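# Empty two gift-box drawers of earrings, then close them

## Task

Take all four earrings out of the drawers of the two gift boxes (each drawer is pulled by a ribbon tab on its front) and leave them on the table; at the end both drawers must be fully closed, both boxes must lie flat, and neither hand may still hold a box or an earring.

## Robot and tools

Robot: two arms, left_arm with a five-finger left hand and right_arm with a five-finger right hand. Base positions in the scene frame: left_arm (+0.025, +0.360, +0.001) m, right_arm (+0.017, -0.227, +0.016) m, both facing +x. A camera stand sits behind the arms.

Scene frame: origin at table-top height, halfway between the nominal bases; +x points out over the table, +y toward the left_arm side, +z up. Arm names do not match image sides.

Hand point: a point fixed to the palm, 0.05 m in front of it and 0.15 m from the wrist face along the fingers. Its +z runs along straight fingers (which extend 0.06 to 0.07 m past it), +y out of the palm, and +x across the palm away from the thumb on the right hand but toward the thumb on the left hand. A wrist bracket on the little-finger side can strike objects.

The 28-number row, used by execute_actions and move, every value in [-1, 1]: left_arm dx, dy, dz, rx, ry, rz; left hand little, ring, middle, index, thumb_bend, thumb_turn, force_limit, speed; then the same fourteen for right_arm. Both arms always appear in the row, even if one stays still. The six pose numbers are an offset, not a pose: they are measured from that arm's Hand target as it stood when the action or move began, along that Hand target's own axes. 1.0 equals 0.6 m or 180 degrees; rx, ry, rz form a single rotation vector. Sending six zeros asks for the current Hand target again, and the same nonzero offset sent twice moves the arm twice. The six finger numbers are absolute targets: +1 straight/open, -1 curled; for thumb_turn, +1 is beside the palm and -1 swung in front of it, opposite the fingers. force_limit runs from about 0 N at -1 to 10 N at +1 (thumb motors up to 15 N). speed rises from almost zero at -1 to full at +0.48 and above. There is no value meaning unchanged: to keep a hand as it is, resend the eight numbers last sent for it; before any were sent, copy its hand_measured and its hand_force_limit and hand_speed.

execute_actions(actions, cameras): actions is a list of actions; each action is a list of up to 15 rows, one per 1/30 s step, and a short list holds its last row to the end. Every row is measured from the same starting Hand target. Images arrive only for an empty actions list or when cameras names them.

move(target, speed, blend, blocking, cameras): drives each hand point in a straight line toward the offset in target, one row or up to 15 rows, each row offset from the same original Hand targets rather than from the previous row. speed is m/s, 0.002 to 4.3, default 0.25 (turning at up to twice that in rad/s), one value or one per row. blend in metres rounds corners between rows; 0 stops at each. All paths finish together, last at least 0.5 s and are cut off after 10 s. Hand numbers of later rows apply on arrival at that row. The path does not avoid obstacles or the other arm. blocking=false returns after about 0.5 s while motion continues. The result adds a move: line such as done, off_target, moving, held or fault, plus limits (paced means the pose was clipped, held means steps were withheld).

wait(seconds 0 to 10) lets time run with commands held. stop brakes a running move. zoom_image(camera, region [x0, y0, x1, y1] in pixels, at most 504 by 504) enlarges part of the newest image from cam_high, cam_left_wrist or cam_right_wrist (each 896x504). show_instructions shows reference images. finished_scene ends the scene for good.

Results: end_effector_position (m) and end_effector_quat_wxyz in the scene frame; Hand target (the last commanded pose after clipping, the base for the next offsets); joint positions, velocities and torques; motor temperatures; and per hand, six values each for hand_measured, hand_stopped_by (moving, target, force, stalled, fault) and hand_load_n (fingertip force in newtons, positive pushing open). A load falling to about 0 suggests the grip slipped. A MOTOR HOT line appears at 85 °C; at 100 °C an OVER-TEMPERATURE FAULT drops that arm for 30 to 60 s or more.

Behaviour: commanded orientation is clipped to within 40 degrees of the current one. Arms often settle 1 to 3 cm (sometimes 5) off target, usually low, without any contact; close a leftover gap by sending it as a further offset. Reported positions may be a few centimetres off. A blocked arm keeps pressing until commanded back beyond its hand point. Faster moves lag more and hit harder.

Gripping: with the thumb swung in front, the hand holds things 0.035 to 0.065 m thick, or a handle down to 0.025 m. For gentle grips close at speed -0.94 or lower. To tighten, raise force_limit and send a more-closed target than hand_measured; to loosen, send a more-open one.

Avoid: dropping or releasing moving objects, anything falling or being left off the table, slamming or hard pushing on boxes or fixed things, excessive finger force, the two hands touching or pressing each other, paths passing near an arm's own base, long stretched holds that overheat motors, and arm stops.

Each tool is called after "Emit:" as a command line: name --argument value for each argument, lists and objects as JSON in quotes; but a table of rows of numbers goes row by row, as --pt "numbers of a row", without its own name.

Reference images:

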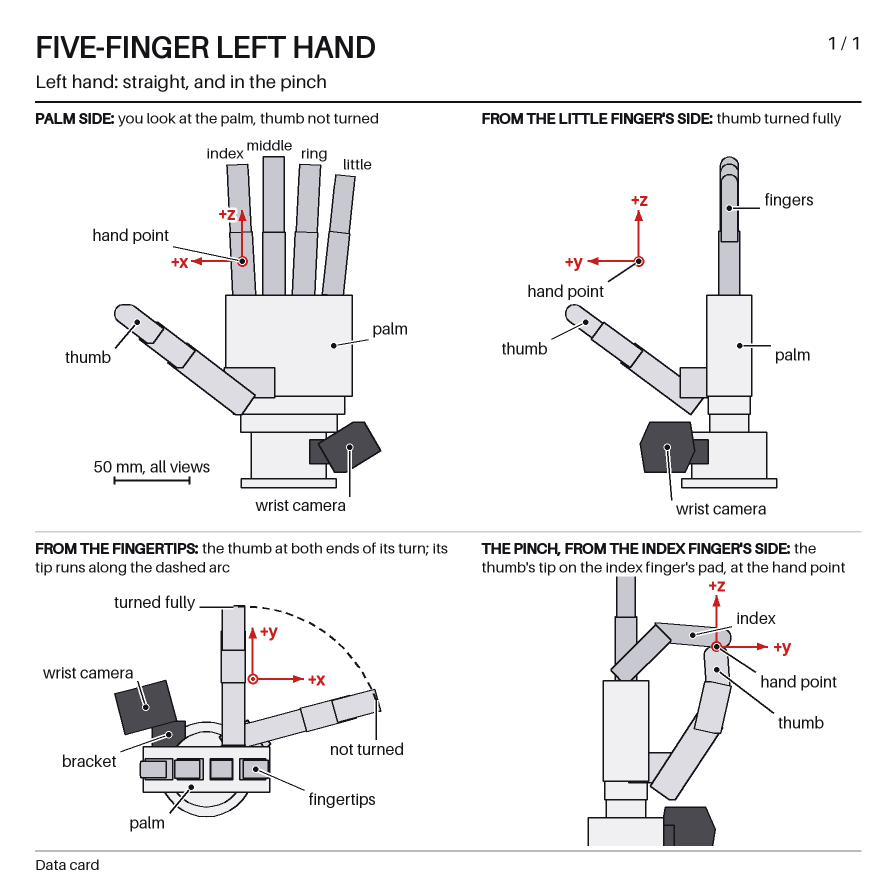

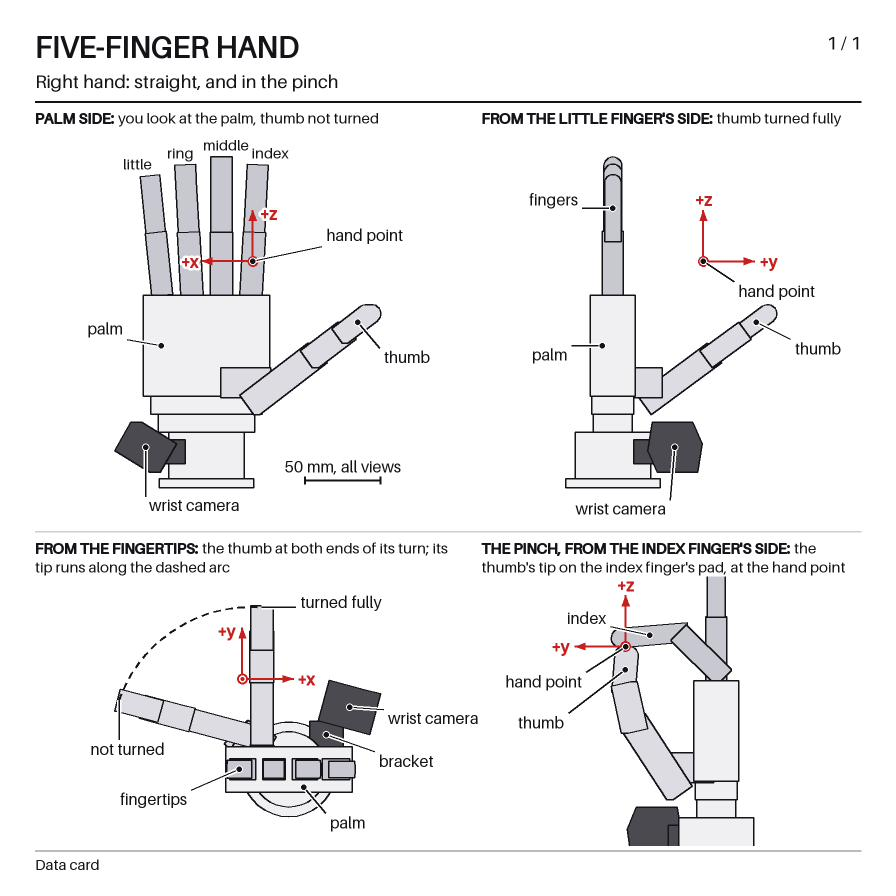

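## Session

Emit:
execute_actions --actions '[]'

Scene clock: 0.00 s.
left_arm: end_effector_position=(+0.1240, -0.1492, +0.2157) hand_measured=(+1.000, +1.000, +1.000, +1.000, +1.000, +1.000) hand_load_n=(+0.0, +0.0, +0.0, +0.0, +0.0, +0.0) hand_stopped_by=(target, target, target, target, target, target) hand_force_limit=0.00 hand_speed=-0.80 end_effector_quat_wxyz=(-0.117, -0.658, +0.742, -0.049) | right_arm: end_effector_position=(+0.5740, -0.4106, +0.1497) hand_measured=(+1.000, +1.000, +1.000, +1.000, +1.000, +1.000) hand_load_n=(+0.0, +0.0, +0.0, +0.0, +0.0, +0.0) hand_stopped_by=(target, target, target, target, target, target) hand_force_limit=0.00 hand_speed=-0.80 end_effector_quat_wxyz=(+0.415, -0.440, +0.662, -0.442)
Joint positions: left_arm=[-1.18 1.566 1.445 -1.277 0.188 -1.075] | right_arm=[-0.46 1.507 0.776 0.457 -0.212 0.109]
Joint velocities: within noise
Joint torques (N m): no reading
Motor temperatures (°C): left_arm=[32 30 28 26 27 26] | right_arm=[29 28 29 29 28 27]
Heat: left arm: hottest waist 32 °C; right arm: hottest waist 29 °C.
Hand target: left_arm +0.1266, -0.1553, +0.2224; -0.120, -0.657, +0.742, -0.057 | right_arm +0.5839, -0.4154, +0.1697; +0.424, -0.435, +0.650, -0.456

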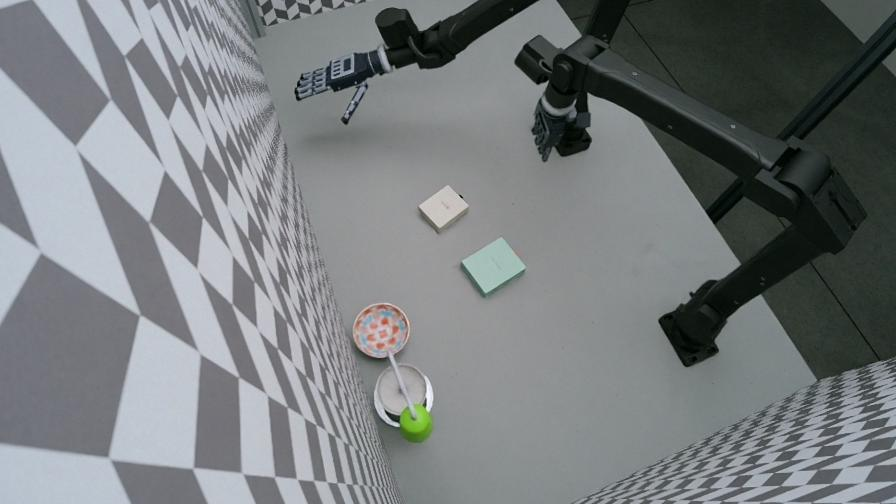

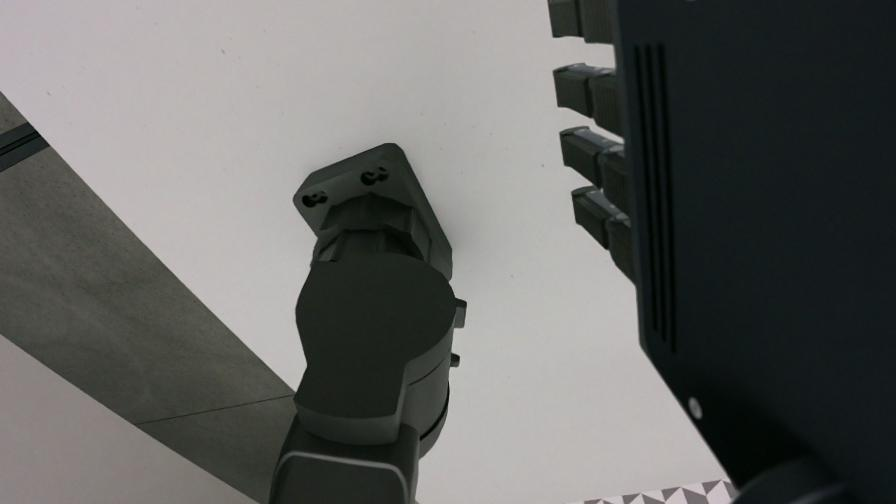

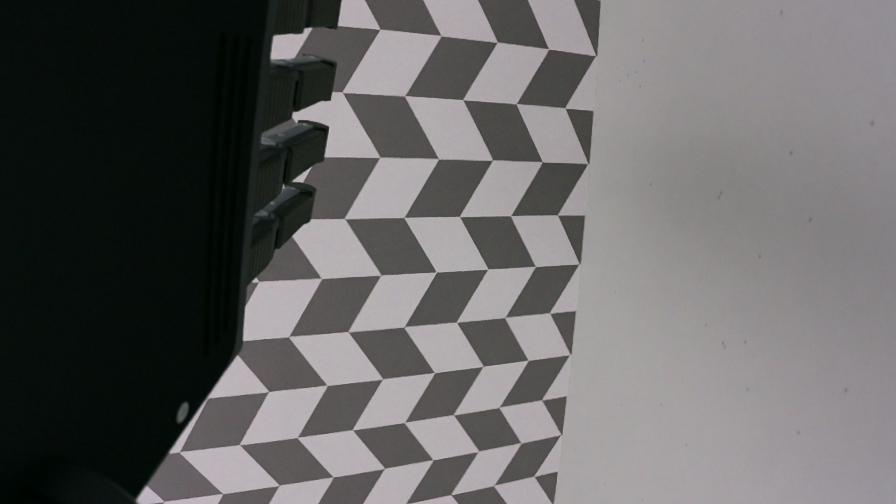

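Emit:
zoom_image --camera "cam_high" --region '[380, 160, 560, 310]'

Emit:
zoom_image --camera "cam_high" --region '[450, 225, 540, 305]'

Emit:
zoom_image --camera "cam_high" --region '[400, 170, 490, 250]'

Scaled by 2.800 from the camera's 896x504 image, which has a finer 1280x720 frame.

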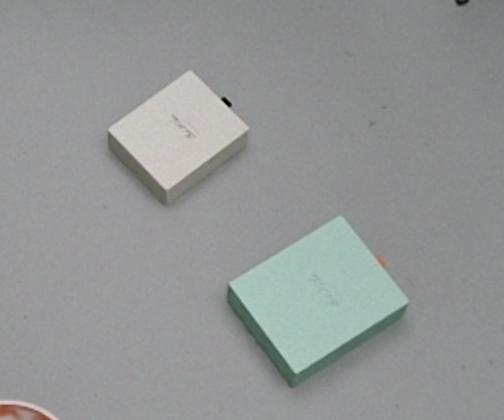

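Scaled by 5.600 from the camera's 896x504 image, which has a finer 1280x720 frame.

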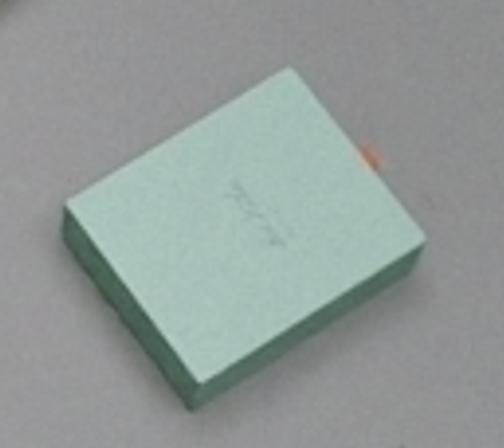

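Scaled by 5.600 from the camera's 896x504 image, which has a finer 1280x720 frame.

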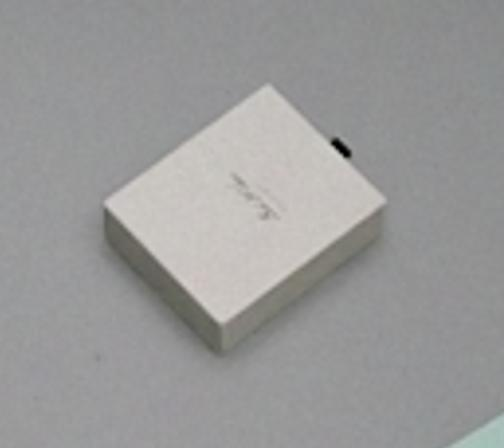

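Emit:
move --target '[-0.3905,-0.1835,-0.303,0,0,0,1,1,1,1,1,1,0,-0.8,0,0,0,0,0,0,1,1,1,1,1,1,0,-0.8]' --speed 0.25 --cameras '["all"]'

Scene clock: 206.03 s.
left_arm: end_effector_position=(+0.2693, +0.1020, +0.3159) hand_measured=(+1.000, +1.000, +1.000, +1.000, +1.000, +1.000) hand_load_n=(+0.0, +0.0, +0.0, +0.0, +0.0, +0.0) hand_stopped_by=(target, target, target, target, target, target) hand_force_limit=0.00 hand_speed=-0.80 end_effector_quat_wxyz=(-0.124, -0.658, +0.741, -0.041) | right_arm: end_effector_position=(+0.5740, -0.4106, +0.1497) hand_measured=(+1.000, +1.000, +1.000, +1.000, +1.000, +1.000) hand_load_n=(+0.0, +0.0, +0.0, -0.5, +0.0, -0.5) hand_stopped_by=(target, target, target, target, target, target) hand_force_limit=0.00 hand_speed=-0.80 end_effector_quat_wxyz=(+0.415, -0.440, +0.662, -0.442)
Joint positions: left_arm=[-0.527 1.348 1.475 -1.696 0.261 -0.408] | right_arm=[-0.46 1.507 0.776 0.457 -0.212 0.109]
Joint torques (N m): left_arm=[-0.15 -9 13.96 -0.02 0.36 0.15] | right_arm=[0.79 -9.88 8.85 1.59 -0.1 -0.05]
Motor temperatures (°C): left_arm=[31 31 38 26 27 25] | right_arm=[29 29 35 28 27 26]
Heat: left arm: hottest elbow 38 °C; right arm: hottest elbow 35 °C.
Hand target: left_arm +0.2795, +0.0997, +0.3307; -0.120, -0.657, +0.742, -0.058 | right_arm +0.5839, -0.4154, +0.1697; +0.424, -0.435, +0.650, -0.456
Off the commanded pose: left_arm 0.018 m, 2 deg | right_arm 0.023 m, 2 deg.
joint sent to its limit (left arm) — joint 4 (wrist pitch), lower limit. The joint targets still meet the commanded pose.
move: off_target (left_arm, right_arm)
camera_calibration:
cam_left_wrist: T_world_to_cam=[[0.930093, -0.365482, -0.0367404, -0.202904], [-0.258214, -0.721677, 0.642268, -0.0451092], [-0.261252, -0.587882, -0.765599, 0.484545], [0, 0, 0, 1]] pos_world=[0.30366, 0.178143, 0.392485]

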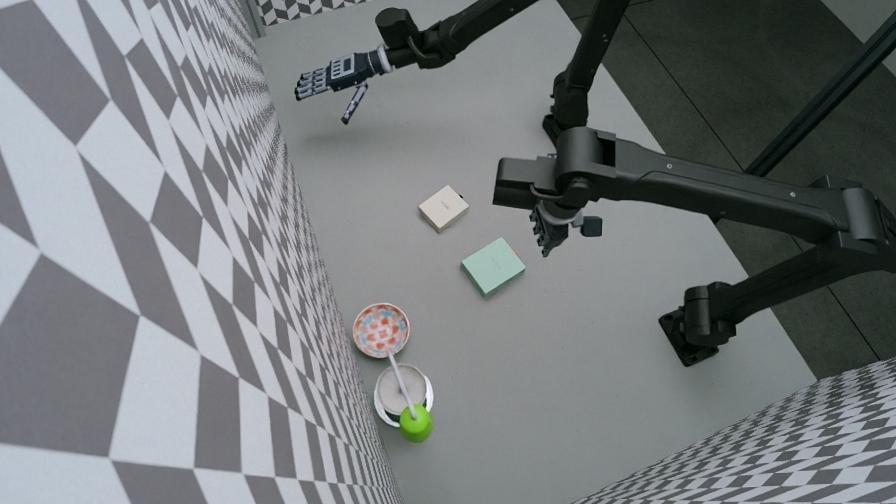

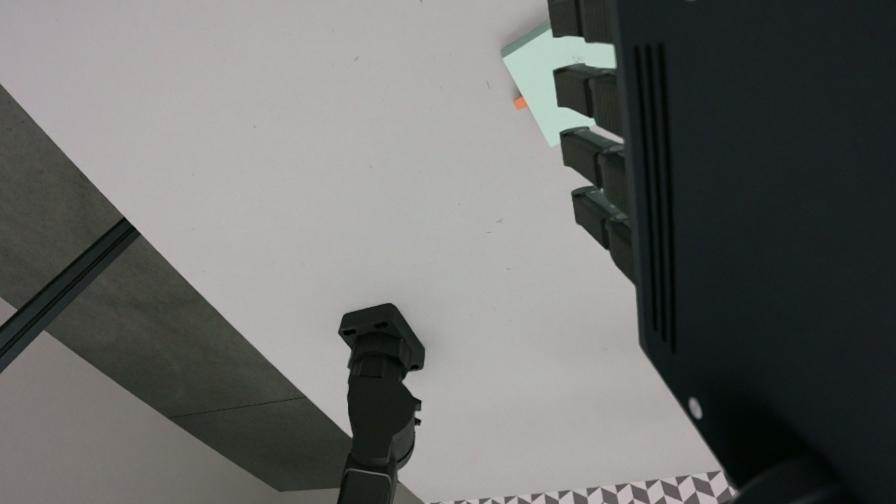

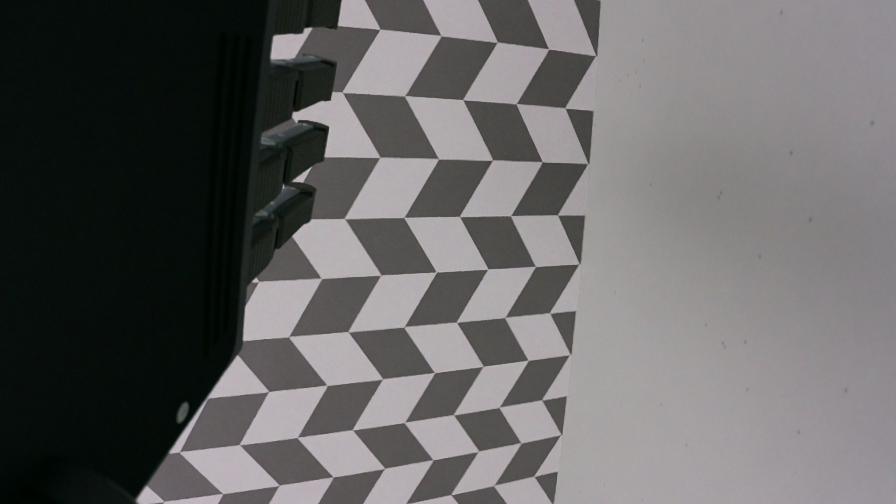

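Emit:
zoom_image --camera "cam_left_wrist" --region '[490, 10, 630, 160]'

Scaled by 3.360 from the camera's 896x504 image, which has a finer 1280x720 frame.

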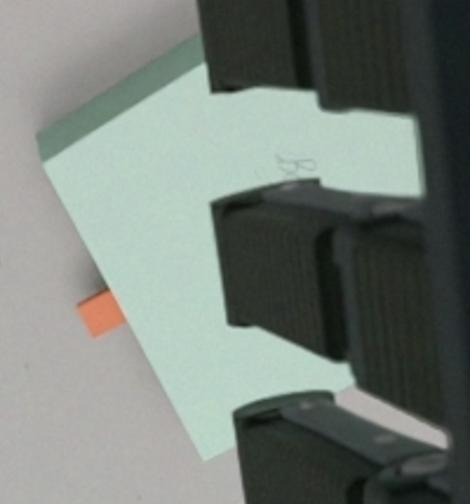

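Emit:
move --target '[0.338,-0.1723,0.4058,0.426,-0.058,0.508,-1,-1,-1,0.05,0.1,-1,0,0,0,0,0,0,0,0,1,1,1,1,1,1,0,-0.8]' --speed 0.25 --cameras '["all"]'

Scene clock: 342.33 s.
left_arm: end_effector_position=(+0.3406, -0.1652, +0.1495) hand_measured=(-1.000, -1.000, -1.000, +0.050, +0.100, -0.792) hand_load_n=(+0.0, +0.0, -2.0, +0.0, +4.0, +18.0) hand_stopped_by=(target, target, target, target, target, force) hand_force_limit=0.00 hand_speed=0.00 end_effector_quat_wxyz=(+0.401, +0.081, +0.782, -0.471) | right_arm: end_effector_position=(+0.5740, -0.4106, +0.1497) hand_measured=(+1.000, +1.000, +1.000, +1.000, +1.000, +1.000) hand_load_n=(+0.0, +0.0, +0.0, +0.0, +0.0, +0.0) hand_stopped_by=(target, target, target, target, target, target) hand_force_limit=0.00 hand_speed=-0.80 end_effector_quat_wxyz=(+0.415, -0.440, +0.662, -0.442)
Joint positions: left_arm=[-1.105 1.522 0.849 0.434 -0.13 0.777] | right_arm=[-0.46 1.507 0.776 0.457 -0.212 0.109]
Joint torques (N m): left_arm=[-1.26 -10.05 8.35 2.07 0.09 0.2] | right_arm=[0.73 -9.82 8.84 1.59 -0.09 -0.05]
Heat: left arm: hottest elbow 39 °C; right arm: hottest elbow 36 °C.
Hand target: left_arm +0.3348, -0.1679, +0.1396; +0.398, +0.090, +0.783, -0.469 | right_arm +0.5839, -0.4154, +0.1697; +0.424, -0.435, +0.650, -0.456
Off the commanded pose: left_arm 0.012 m, 1 deg | right_arm 0.023 m, 2 deg.
move: off_target (left_arm, right_arm)
camera_calibration:
cam_left_wrist: T_world_to_cam=[[-0.655755, -0.586368, 0.47556, 0.0540448], [-0.703002, 0.244579, -0.66781, 0.394215], [0.27527, -0.77224, -0.572601, -0.0233685], [0, 0, 0, 1]] pos_world=[0.319007, -0.0827726, 0.224178]

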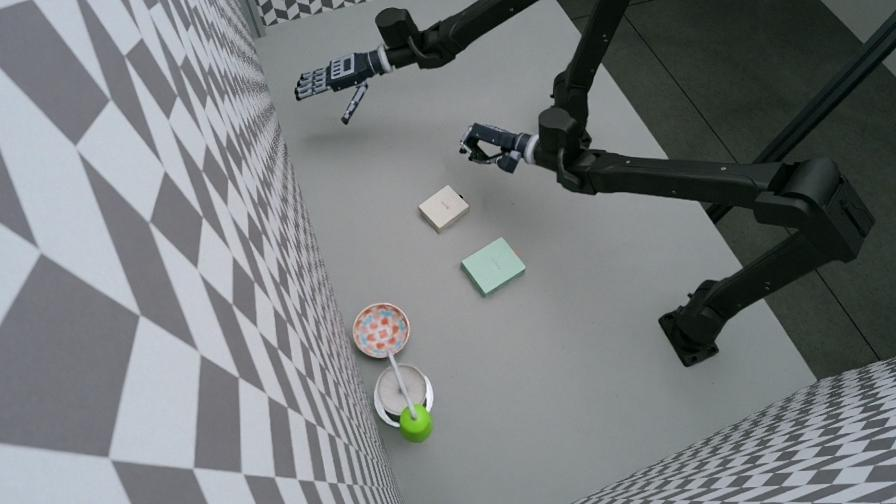

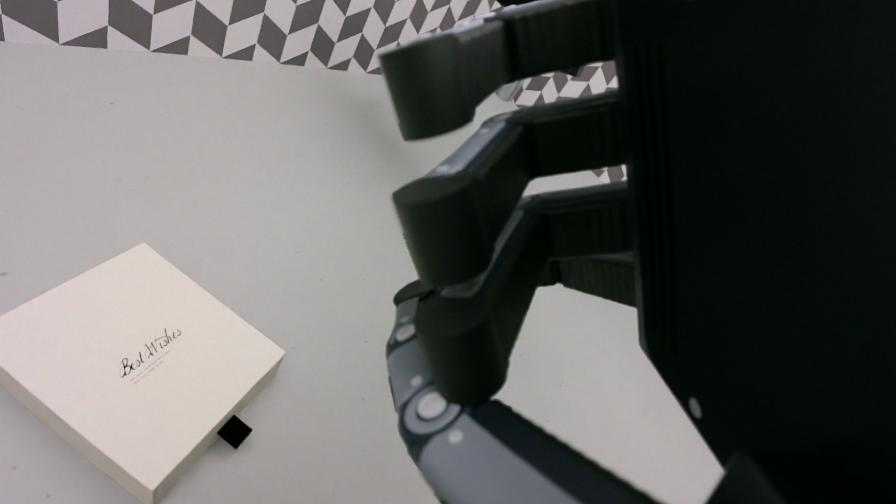

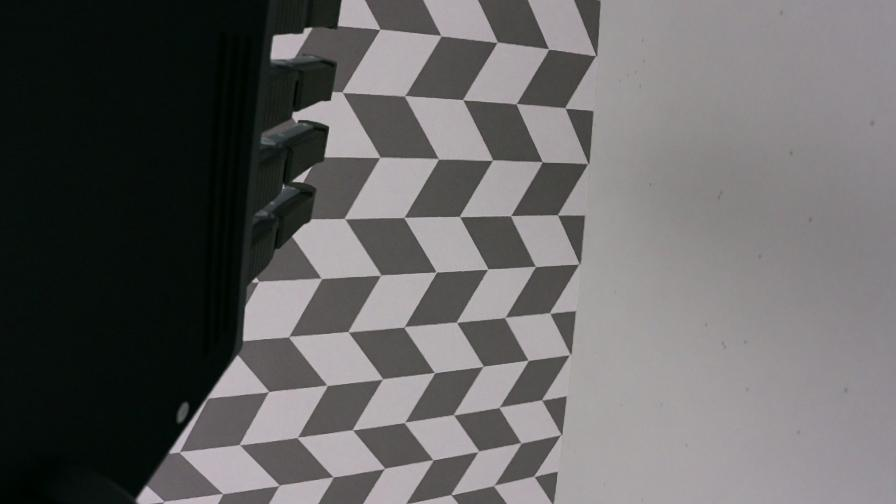

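Emit:
move --pt "0.0 0 0 0 0 0 1 1 1 0.05 0.1 -0.7 0 0 0 0 0 0 0 0 1 1 1 1 1 1 0 -0.8" --pt "0.0953 0.1038 0.0217 0 0 0 1 1 1 0.05 0.1 -1 0 0 0 0 0 0 0 0 1 1 1 1 1 1 0 -0.8" --speed 0.15 --cameras '["cam_left_wrist"]'

Scene clock: 423.57 s.
left_arm: end_effector_position=(+0.3352, -0.1591, +0.0615) hand_measured=(+1.000, +1.000, +1.000, +0.050, +0.100, -1.000) hand_load_n=(-0.5, +0.0, +0.0, +0.0, +0.0, +0.0) hand_stopped_by=(target, target, target, target, target, target) hand_force_limit=0.00 hand_speed=0.00 end_effector_quat_wxyz=(+0.397, +0.087, +0.783, -0.472) | right_arm: end_effector_position=(+0.5740, -0.4106, +0.1497) hand_measured=(+1.000, +1.000, +1.000, +1.000, +1.000, +1.000) hand_load_n=(+0.0, +0.0, +0.0, +0.0, +0.0, -0.5) hand_stopped_by=(target, target, target, target, target, target) hand_force_limit=0.00 hand_speed=-0.80 end_effector_quat_wxyz=(+0.415, -0.440, +0.662, -0.442)
Joint positions: left_arm=[-1.105 1.703 0.756 0.703 -0.119 0.781] | right_arm=[-0.46 1.507 0.776 0.457 -0.212 0.109]
Joint torques (N m): left_arm=[-0.67 -10.87 7.01 2.17 0.06 0.18] | right_arm=[0.79 -9.82 8.83 1.59 -0.1 -0.05]
Heat: left arm: hottest elbow 36 °C; right arm: hottest elbow 36 °C.
Hand target: left_arm +0.3357, -0.1579, +0.0549; +0.398, +0.090, +0.783, -0.470 | right_arm +0.5839, -0.4154, +0.1697; +0.424, -0.435, +0.650, -0.456
Off the commanded pose: left_arm 0.007 m, 0 deg | right_arm 0.023 m, 2 deg.
move: off_target (right_arm)
camera_calibration:
cam_left_wrist: T_world_to_cam=[[-0.662449, -0.580567, 0.473396, 0.0993243], [-0.700698, 0.256737, -0.665664, 0.331324], [0.264924, -0.772676, -0.576877, -0.0638988], [0, 0, 0, 1]] pos_world=[0.314883, -0.0767717, 0.136669]
Images, in order (width x height): cam_left_wrist 896x504.

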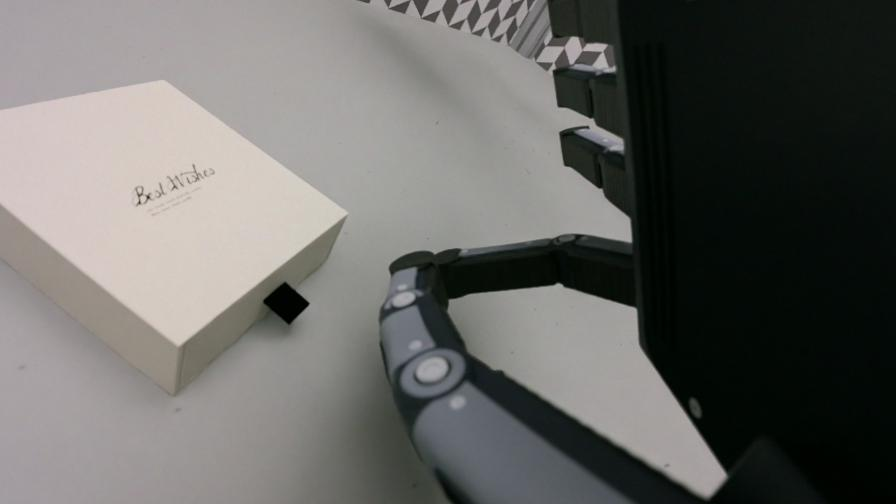

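Emit:
move --target '[-0.0005,0.046,0.0053,0,0,0,1,1,1,0.05,0.1,-1,0,0,0,0,0,0,0,0,1,1,1,1,1,1,0,-0.8]' --speed 0.08 --cameras '["cam_left_wrist"]'

Scene clock: 491.90 s.
left_arm: end_effector_position=(+0.3481, -0.1502, +0.0448) hand_measured=(+1.000, +1.000, +1.000, +0.050, +0.100, -1.000) hand_load_n=(+0.0, +0.0, -0.5, +0.0, +0.5, +0.0) hand_stopped_by=(target, target, target, target, target, target) hand_force_limit=0.00 hand_speed=0.00 end_effector_quat_wxyz=(+0.396, +0.089, +0.781, -0.475) | right_arm: end_effector_position=(+0.5740, -0.4106, +0.1497) hand_measured=(+1.000, +1.000, +1.000, +1.000, +1.000, +1.000) hand_load_n=(+0.0, +0.0, +0.0, +0.0, +0.0, -0.5) hand_stopped_by=(target, target, target, target, target, target) hand_force_limit=0.00 hand_speed=-0.80 end_effector_quat_wxyz=(+0.415, -0.440, +0.662, -0.442)
Joint positions: left_arm=[-1.066 1.746 0.741 0.766 -0.074 0.791] | right_arm=[-0.46 1.507 0.776 0.457 -0.212 0.109]
Joint torques (N m): left_arm=[0.26 -11.22 6.35 2.22 0.08 0.17] | right_arm=[0.85 -9.88 8.83 1.58 -0.1 -0.05]
Heat: left arm: hottest elbow 34 °C; right arm: hottest elbow 37 °C.
Hand target: left_arm +0.3518, -0.1453, +0.0357; +0.397, +0.090, +0.783, -0.469 | right_arm +0.5839, -0.4154, +0.1697; +0.424, -0.435, +0.650, -0.456
Off the commanded pose: left_arm 0.011 m, 1 deg | right_arm 0.023 m, 2 deg.
move: off_target (left_arm, right_arm)
camera_calibration:
cam_left_wrist: T_world_to_cam=[[-0.667231, -0.573725, 0.475018, 0.123451], [-0.697972, 0.258921, -0.667679, 0.326366], [0.260072, -0.777045, -0.573204, -0.0692408], [0, 0, 0, 1]] pos_world=[0.328172, -0.0674793, 0.119577]
Images, in order (width x height): cam_left_wrist 896x504.

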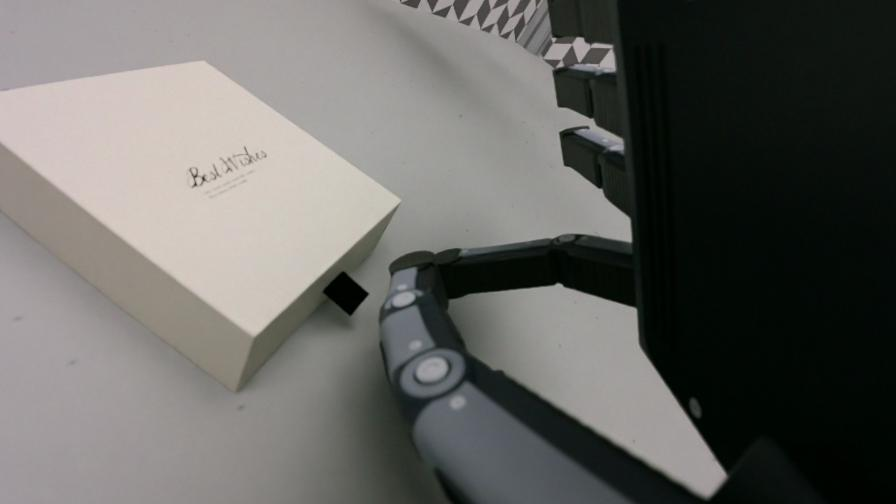

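Emit:
move --target '[-0.0025,0.0518,0.0138,0,0,0,1,1,1,0.05,0.1,-1,0,0,0,0,0,0,0,0,1,1,1,1,1,1,0,-0.8]' --speed 0.05 --cameras '["cam_left_wrist"]'

Scene clock: 510.70 s.
left_arm: end_effector_position=(+0.3677, -0.1425, +0.0284) hand_measured=(+1.000, +1.000, +1.000, +0.050, +0.100, -1.000) hand_load_n=(+0.0, +0.0, +0.0, +0.0, +0.0, +0.5) hand_stopped_by=(target, target, target, target, target, target) hand_force_limit=0.00 hand_speed=0.00 end_effector_quat_wxyz=(+0.397, +0.091, +0.777, -0.479) | right_arm: end_effector_position=(+0.5740, -0.4106, +0.1497) hand_measured=(+1.000, +1.000, +1.000, +1.000, +1.000, +1.000) hand_load_n=(+0.0, +0.0, +0.0, -0.5, +0.0, -0.5) hand_stopped_by=(target, target, target, target, target, target) hand_force_limit=0.00 hand_speed=-0.80 end_effector_quat_wxyz=(+0.415, -0.440, +0.662, -0.442)
Joint positions: left_arm=[-1.015 1.802 0.741 0.834 -0.019 0.804] | right_arm=[-0.46 1.507 0.776 0.457 -0.212 0.109]
Joint torques (N m): left_arm=[0.03 -10.4 5.9 2.1 0.04 0.16] | right_arm=[0.73 -9.93 8.81 1.58 -0.1 -0.05]
Motor temperatures (°C): left_arm=[30 31 33 26 27 25] | right_arm=[28 29 37 27 27 26]
Heat: left arm: hottest elbow 33 °C; right arm: hottest elbow 37 °C.
Hand target: left_arm +0.3732, -0.1348, +0.0143; +0.397, +0.090, +0.783, -0.470 | right_arm +0.5839, -0.4154, +0.1697; +0.424, -0.435, +0.650, -0.456
Off the commanded pose: left_arm 0.017 m, 1 deg | right_arm 0.023 m, 2 deg.
move: off_target (left_arm, right_arm)
camera_calibration:
cam_left_wrist: T_world_to_cam=[[-0.673244, -0.565303, 0.476628, 0.152151], [-0.692625, 0.256466, -0.674163, 0.32501], [0.258867, -0.784001, -0.564208, -0.0785068], [0, 0, 0, 1]] pos_world=[0.347868, -0.0588921, 0.102296]
Images, in order (width x height): cam_left_wrist 896x504.

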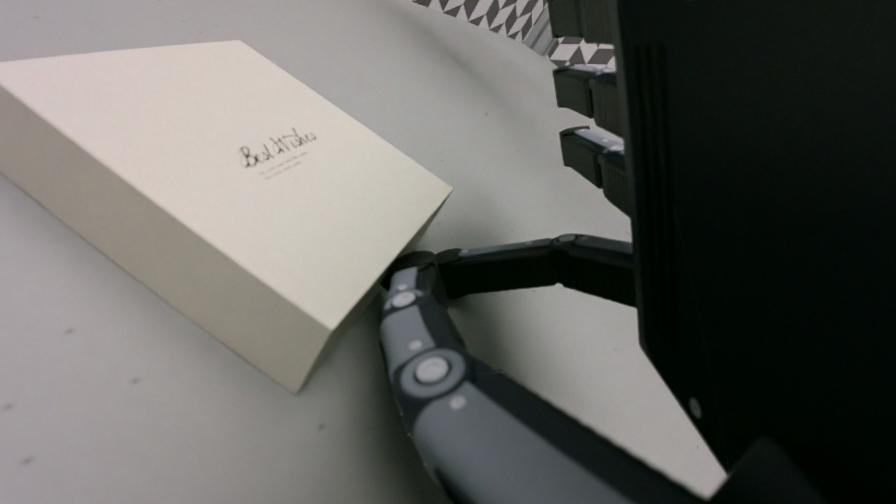

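Emit:
zoom_image --camera "cam_left_wrist" --region '[340, 200, 500, 340]'

Scaled by 3.150 from the camera's 896x504 image, which has a finer 1280x720 frame.

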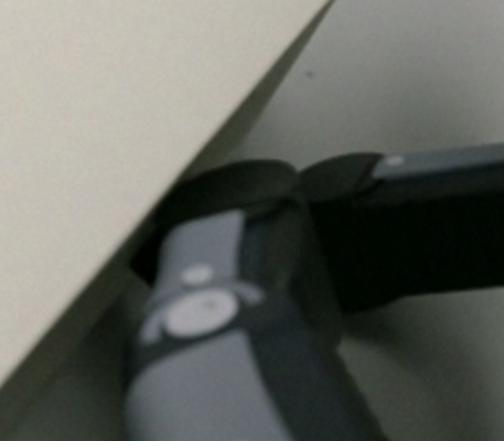

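Emit:
move --target '[0.0047,0.0102,-0.0007,0,0,0,1,1,1,0.05,0.1,-1,0,0,0,0,0,0,0,0,1,1,1,1,1,1,0,-0.8]' --speed 0.05 --cameras '["cam_left_wrist"]'

Scene clock: 525.70 s.
left_arm: end_effector_position=(+0.3701, -0.1431, +0.0279) hand_measured=(+1.000, +1.000, +1.000, +0.050, +0.100, -1.000) hand_load_n=(+0.0, +0.0, +0.0, +0.0, +0.0, +0.0) hand_stopped_by=(target, target, target, target, target, target) hand_force_limit=0.00 hand_speed=0.00 end_effector_quat_wxyz=(+0.400, +0.091, +0.773, -0.483) | right_arm: end_effector_position=(+0.5740, -0.4106, +0.1497) hand_measured=(+1.000, +1.000, +1.000, +1.000, +1.000, +1.000) hand_load_n=(+0.0, +0.0, +0.0, +0.0, +0.0, +0.0) hand_stopped_by=(target, target, target, target, target, target) hand_force_limit=0.00 hand_speed=-0.80 end_effector_quat_wxyz=(+0.415, -0.440, +0.662, -0.442)
Joint positions: left_arm=[-1.011 1.813 0.741 0.858 -0.013 0.806] | right_arm=[-0.46 1.507 0.776 0.457 -0.212 0.109]
Joint torques (N m): left_arm=[0.32 -10.46 5.35 2.02 0.06 0.18] | right_arm=[0.73 -9.93 8.83 1.57 -0.1 -0.05]
Heat: left arm: hottest elbow 33 °C; right arm: hottest elbow 37 °C.
Hand target: left_arm +0.3742, -0.1319, +0.0084; +0.397, +0.090, +0.783, -0.470 | right_arm +0.5839, -0.4154, +0.1697; +0.424, -0.435, +0.650, -0.456
Off the commanded pose: left_arm 0.023 m, 2 deg | right_arm 0.023 m, 2 deg.
move: off_target (left_arm, right_arm)
camera_calibration:
cam_left_wrist: T_world_to_cam=[[-0.677639, -0.559155, 0.477652, 0.156163], [-0.687352, 0.250667, -0.681699, 0.323903], [0.261444, -0.790261, -0.554198, -0.0819119], [0, 0, 0, 1]] pos_world=[0.349873, -0.0586041, 0.100818]
Images, in order (width x height): cam_left_wrist 896x504.

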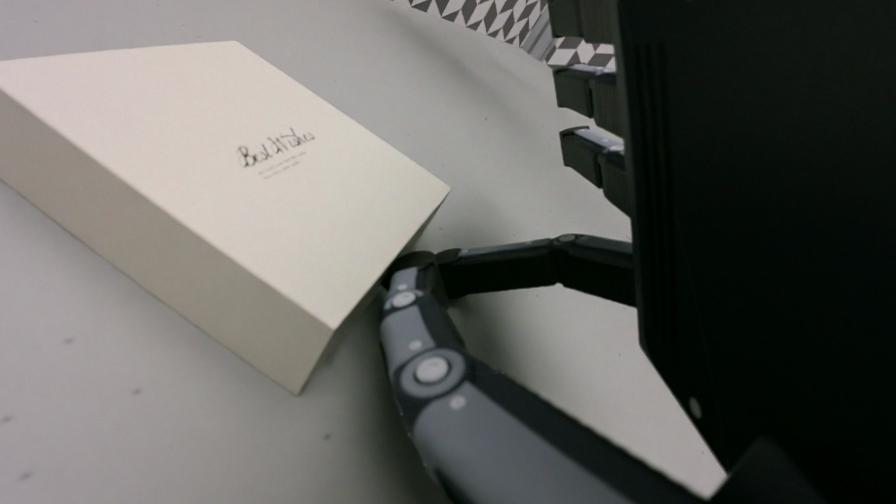

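Emit:
move --target '[0,0,0,0,0,0,1,1,1,-0.5,0.1,-1,-0.5,-0.9,0,0,0,0,0,0,1,1,1,1,1,1,0,-0.8]' --speed 0.05 --cameras '["cam_left_wrist"]'

Scene clock: 535.43 s.
left_arm: end_effector_position=(+0.3713, -0.1422, +0.0269) hand_measured=(+1.000, +1.000, +1.000, -0.246, +0.100, -1.000) hand_load_n=(+0.0, +0.0, +0.0, +5.5, +1.0, +0.0) hand_stopped_by=(target, target, target, force, target, target) hand_force_limit=-0.50 hand_speed=-0.90 end_effector_quat_wxyz=(+0.401, +0.091, +0.774, -0.482) | right_arm: end_effector_position=(+0.5740, -0.4106, +0.1497) hand_measured=(+1.000, +1.000, +1.000, +1.000, +1.000, +1.000) hand_load_n=(+0.0, +0.0, -0.5, +0.0, +0.0, +0.0) hand_stopped_by=(target, target, target, target, target, target) hand_force_limit=0.00 hand_speed=-0.80 end_effector_quat_wxyz=(+0.415, -0.440, +0.662, -0.442)
Joint positions: left_arm=[-1.008 1.815 0.741 0.859 -0.013 0.808] | right_arm=[-0.46 1.507 0.776 0.457 -0.212 0.109]
Joint torques (N m): left_arm=[-0.03 -10.52 5.3 1.85 0.05 0.14] | right_arm=[0.67 -9.82 8.83 1.58 -0.1 -0.05]
Heat: left arm: hottest elbow 33 °C; right arm: hottest elbow 37 °C.
Hand target: left_arm +0.3742, -0.1318, +0.0083; +0.397, +0.090, +0.783, -0.469 | right_arm +0.5839, -0.4154, +0.1697; +0.424, -0.435, +0.650, -0.456
Off the commanded pose: left_arm 0.021 m, 2 deg | right_arm 0.023 m, 2 deg.
move: off_target (left_arm, right_arm)
camera_calibration:
cam_left_wrist: T_world_to_cam=[[-0.677018, -0.561375, 0.475925, 0.157494], [-0.687197, 0.250706, -0.681841, 0.323764], [0.263451, -0.788672, -0.555508, -0.082601], [0, 0, 0, 1]] pos_world=[0.350877, -0.0579013, 0.0999144]
Images, in order (width x height): cam_left_wrist 896x504.

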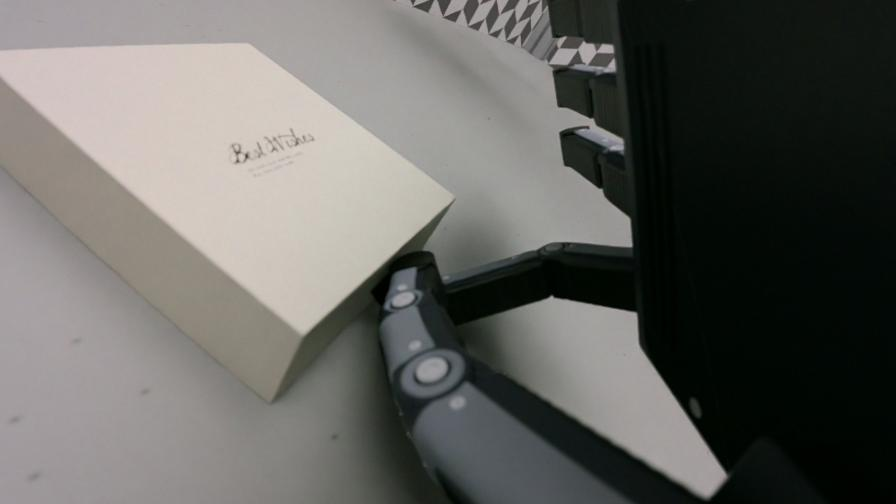

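Emit:
move --target '[0.0305,-0.0377,-0.0137,0,0,0,1,1,1,-0.5,0.1,-1,-0.5,-0.9,0,0,0,0,0,0,1,1,1,1,1,1,0,-0.8]' --speed 0.05 --cameras '["cam_left_wrist","cam_high"]'

Scene clock: 545.60 s.
left_arm: end_effector_position=(+0.3592, -0.1448, +0.0257) hand_measured=(+1.000, +1.000, +1.000, -0.246, +0.100, -1.000) hand_load_n=(+0.0, +0.0, +0.0, +5.0, +1.0, +0.0) hand_stopped_by=(target, target, target, force, target, target) hand_force_limit=-0.50 hand_speed=-0.90 end_effector_quat_wxyz=(+0.410, +0.087, +0.775, -0.473) | right_arm: end_effector_position=(+0.5740, -0.4106, +0.1497) hand_measured=(+1.000, +1.000, +1.000, +1.000, +1.000, +1.000) hand_load_n=(+0.0, +0.0, +0.0, +0.0, +0.0, +0.0) hand_stopped_by=(target, target, target, target, target, target) hand_force_limit=0.00 hand_speed=-0.80 end_effector_quat_wxyz=(+0.415, -0.440, +0.662, -0.442)
Joint positions: left_arm=[-1.048 1.814 0.732 0.864 -0.077 0.808] | right_arm=[-0.46 1.507 0.776 0.457 -0.212 0.109]
Joint torques (N m): left_arm=[-1.49 -12.04 4.57 1.57 -0.02 -0.03] | right_arm=[0.73 -9.88 8.84 1.58 -0.1 -0.05]
Heat: left arm: hottest elbow 33 °C; right arm: hottest elbow 37 °C.
Hand target: left_arm +0.3459, -0.1417, +0.0123; +0.397, +0.090, +0.783, -0.469 | right_arm +0.5839, -0.4154, +0.1697; +0.424, -0.435, +0.650, -0.456
Off the commanded pose: left_arm 0.019 m, 2 deg | right_arm 0.023 m, 2 deg.
move: off_target (left_arm, right_arm)
camera_calibration:
cam_left_wrist: T_world_to_cam=[[-0.668872, -0.581096, 0.463613, 0.142926], [-0.685587, 0.241121, -0.686899, 0.313393], [0.287368, -0.777295, -0.559672, -0.0889885], [0, 0, 0, 1]] pos_world=[0.33603, -0.0616821, 0.0992025]
Images, in order (width x height): cam_high 896x504, cam_left_wrist 896x504.

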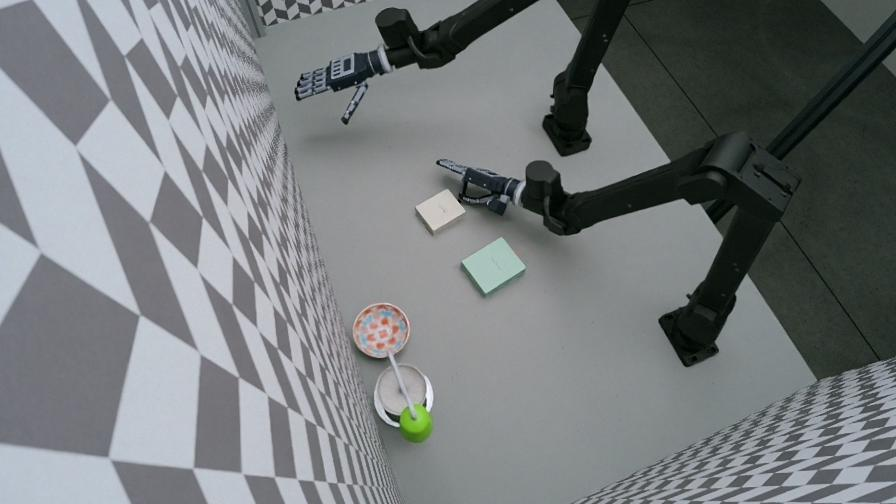

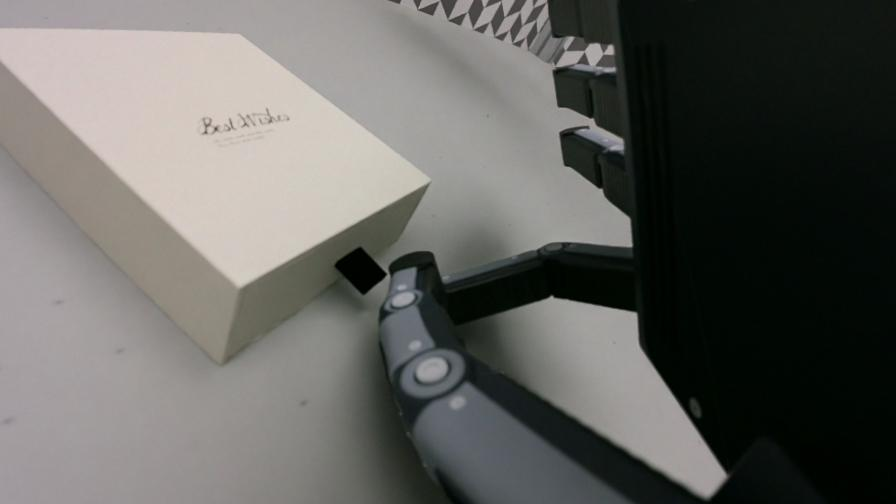

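Emit:
zoom_image --camera "cam_high" --region '[455, 230, 535, 300]'

Emit:
zoom_image --camera "cam_left_wrist" --region '[200, 160, 460, 380]'

Scaled by 6.300 from the camera's 896x504 image, which has a finer 1280x720 frame.

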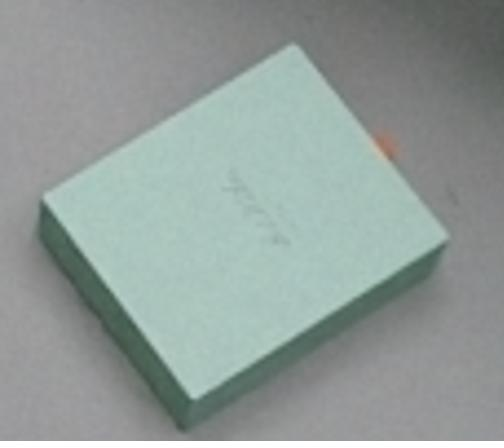

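Scaled by 1.938 from the camera's 896x504 image, which has a finer 1280x720 frame.

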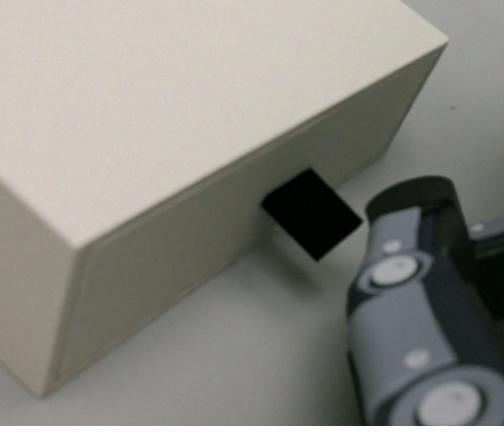

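Emit:
move --pt "-0.0292 -0.0585 -0.0138 0 0 0 1 1 1 0.1 0.1 -1 0 0 0 0 0 0 0 0 1 1 1 1 1 1 0 -0.8" --pt "-0.0488 -0.0225 -0.0232 0.0275 0.0258 0.0094 1 1 1 0.1 0.1 -0.62 0 0 0 0 0 0 0 0 1 1 1 1 1 1 0 -0.8" --speed 0.08 --cameras '["cam_left_wrist"]'

Scene clock: 686.07 s.
left_arm: end_effector_position=(+0.3465, -0.1351, +0.0389) hand_measured=(+1.000, +1.000, +1.000, +0.100, +0.100, -0.620) hand_load_n=(+0.0, +0.0, +0.0, +0.5, +0.0, +0.0) hand_stopped_by=(target, target, target, target, target, target) hand_force_limit=0.00 hand_speed=0.00 end_effector_quat_wxyz=(+0.360, +0.139, +0.782, -0.490) | right_arm: end_effector_position=(+0.5740, -0.4106, +0.1497) hand_measured=(+1.000, +1.000, +1.000, +1.000, +1.000, +1.000) hand_load_n=(-0.5, +0.0, +0.0, +0.0, +0.0, -0.5) hand_stopped_by=(target, target, target, target, target, target) hand_force_limit=0.00 hand_speed=-0.80 end_effector_quat_wxyz=(+0.415, -0.440, +0.662, -0.442)
Joint positions: left_arm=[-1 1.722 0.704 0.752 0.109 0.838] | right_arm=[-0.46 1.507 0.776 0.457 -0.212 0.109]
Joint torques (N m): left_arm=[0.21 -13.27 5.97 2.36 0.16 0.15] | right_arm=[0.73 -9.93 8.84 1.58 -0.1 -0.05]
Heat: left arm: hottest elbow 32 °C; right arm: hottest elbow 37 °C.
Hand target: left_arm +0.3512, -0.1311, +0.0455; +0.368, +0.138, +0.776, -0.493 | right_arm +0.5839, -0.4154, +0.1697; +0.424, -0.435, +0.650, -0.456
Off the commanded pose: left_arm 0.009 m, 1 deg | right_arm 0.023 m, 2 deg.
move: off_target (right_arm)
camera_calibration:
cam_left_wrist: T_world_to_cam=[[-0.727207, -0.498052, 0.472349, 0.165066], [-0.668566, 0.358009, -0.651804, 0.31992], [0.155528, -0.789793, -0.593328, -0.0251496], [0, 0, 0, 1]] pos_world=[0.337836, -0.0521854, 0.115634]
Images, in order (width x height): cam_left_wrist 896x504.

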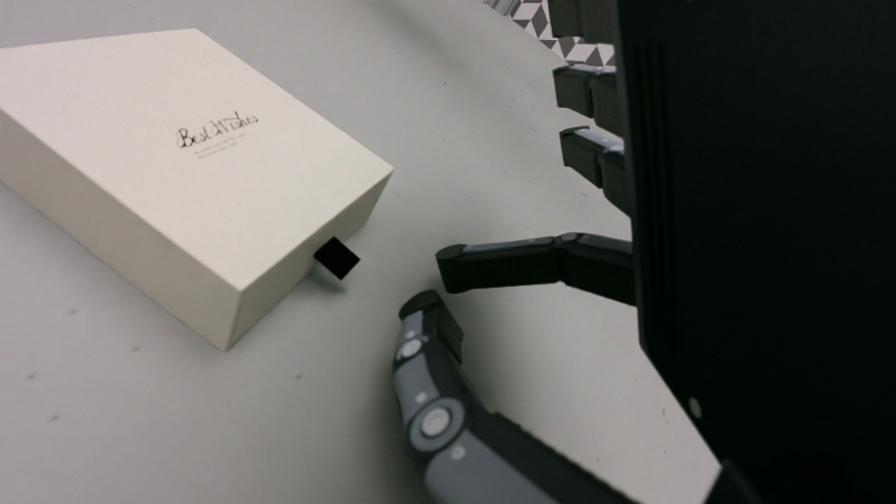

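Emit:
move --target '[0,0,0,0,0,0,1,1,1,0.1,0.1,-0.25,0,0,0,0,0,0,0,0,1,1,1,1,1,1,0,-0.8]' --speed 0.08 --cameras '["cam_left_wrist"]'

Scene clock: 699.77 s.
left_arm: end_effector_position=(+0.3465, -0.1351, +0.0389) hand_measured=(+1.000, +1.000, +1.000, +0.100, +0.100, -0.250) hand_load_n=(+0.0, +0.0, +0.0, +0.0, +0.0, +0.0) hand_stopped_by=(target, target, target, target, target, target) hand_force_limit=0.00 hand_speed=0.00 end_effector_quat_wxyz=(+0.360, +0.139, +0.782, -0.490) | right_arm: end_effector_position=(+0.5740, -0.4106, +0.1497) hand_measured=(+1.000, +1.000, +1.000, +1.000, +1.000, +1.000) hand_load_n=(+0.0, +0.0, +0.0, +0.0, +0.0, +0.0) hand_stopped_by=(target, target, target, target, target, target) hand_force_limit=0.00 hand_speed=-0.80 end_effector_quat_wxyz=(+0.415, -0.440, +0.662, -0.442)
Joint positions: left_arm=[-1 1.722 0.704 0.752 0.109 0.839] | right_arm=[-0.46 1.507 0.776 0.457 -0.212 0.109]
Joint torques (N m): left_arm=[0.09 -12.57 5.91 2.21 0.14 0.17] | right_arm=[0.85 -9.82 8.84 1.59 -0.09 -0.05]
Heat: left arm: hottest elbow 32 °C; right arm: hottest elbow 37 °C.
Hand target: left_arm +0.3512, -0.1311, +0.0455; +0.368, +0.138, +0.776, -0.493 | right_arm +0.5839, -0.4154, +0.1697; +0.424, -0.435, +0.650, -0.456
Off the commanded pose: left_arm 0.009 m, 1 deg | right_arm 0.023 m, 2 deg.
move: off_target (right_arm)
camera_calibration:
cam_left_wrist: T_world_to_cam=[[-0.727381, -0.498049, 0.472084, 0.165156], [-0.66835, 0.358128, -0.651961, 0.319871], [0.155642, -0.789742, -0.593366, -0.025181], [0, 0, 0, 1]] pos_world=[0.337837, -0.0521852, 0.115634]
Images, in order (width x height): cam_left_wrist 896x504.

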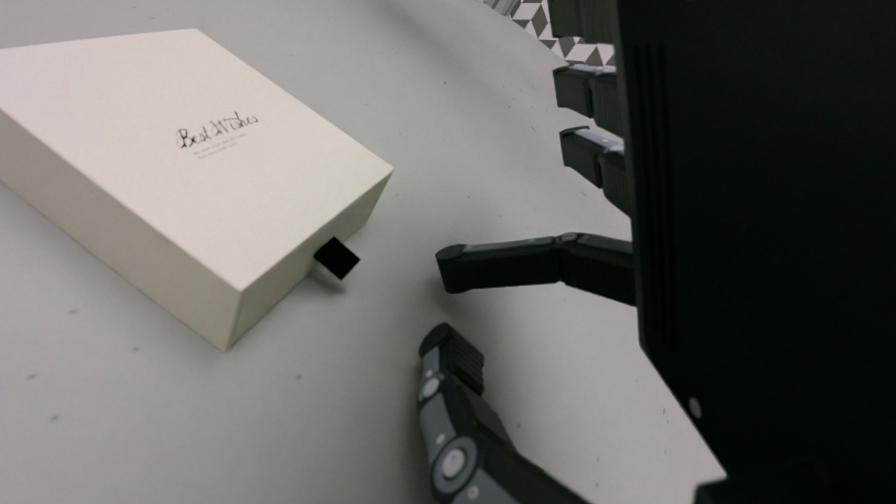

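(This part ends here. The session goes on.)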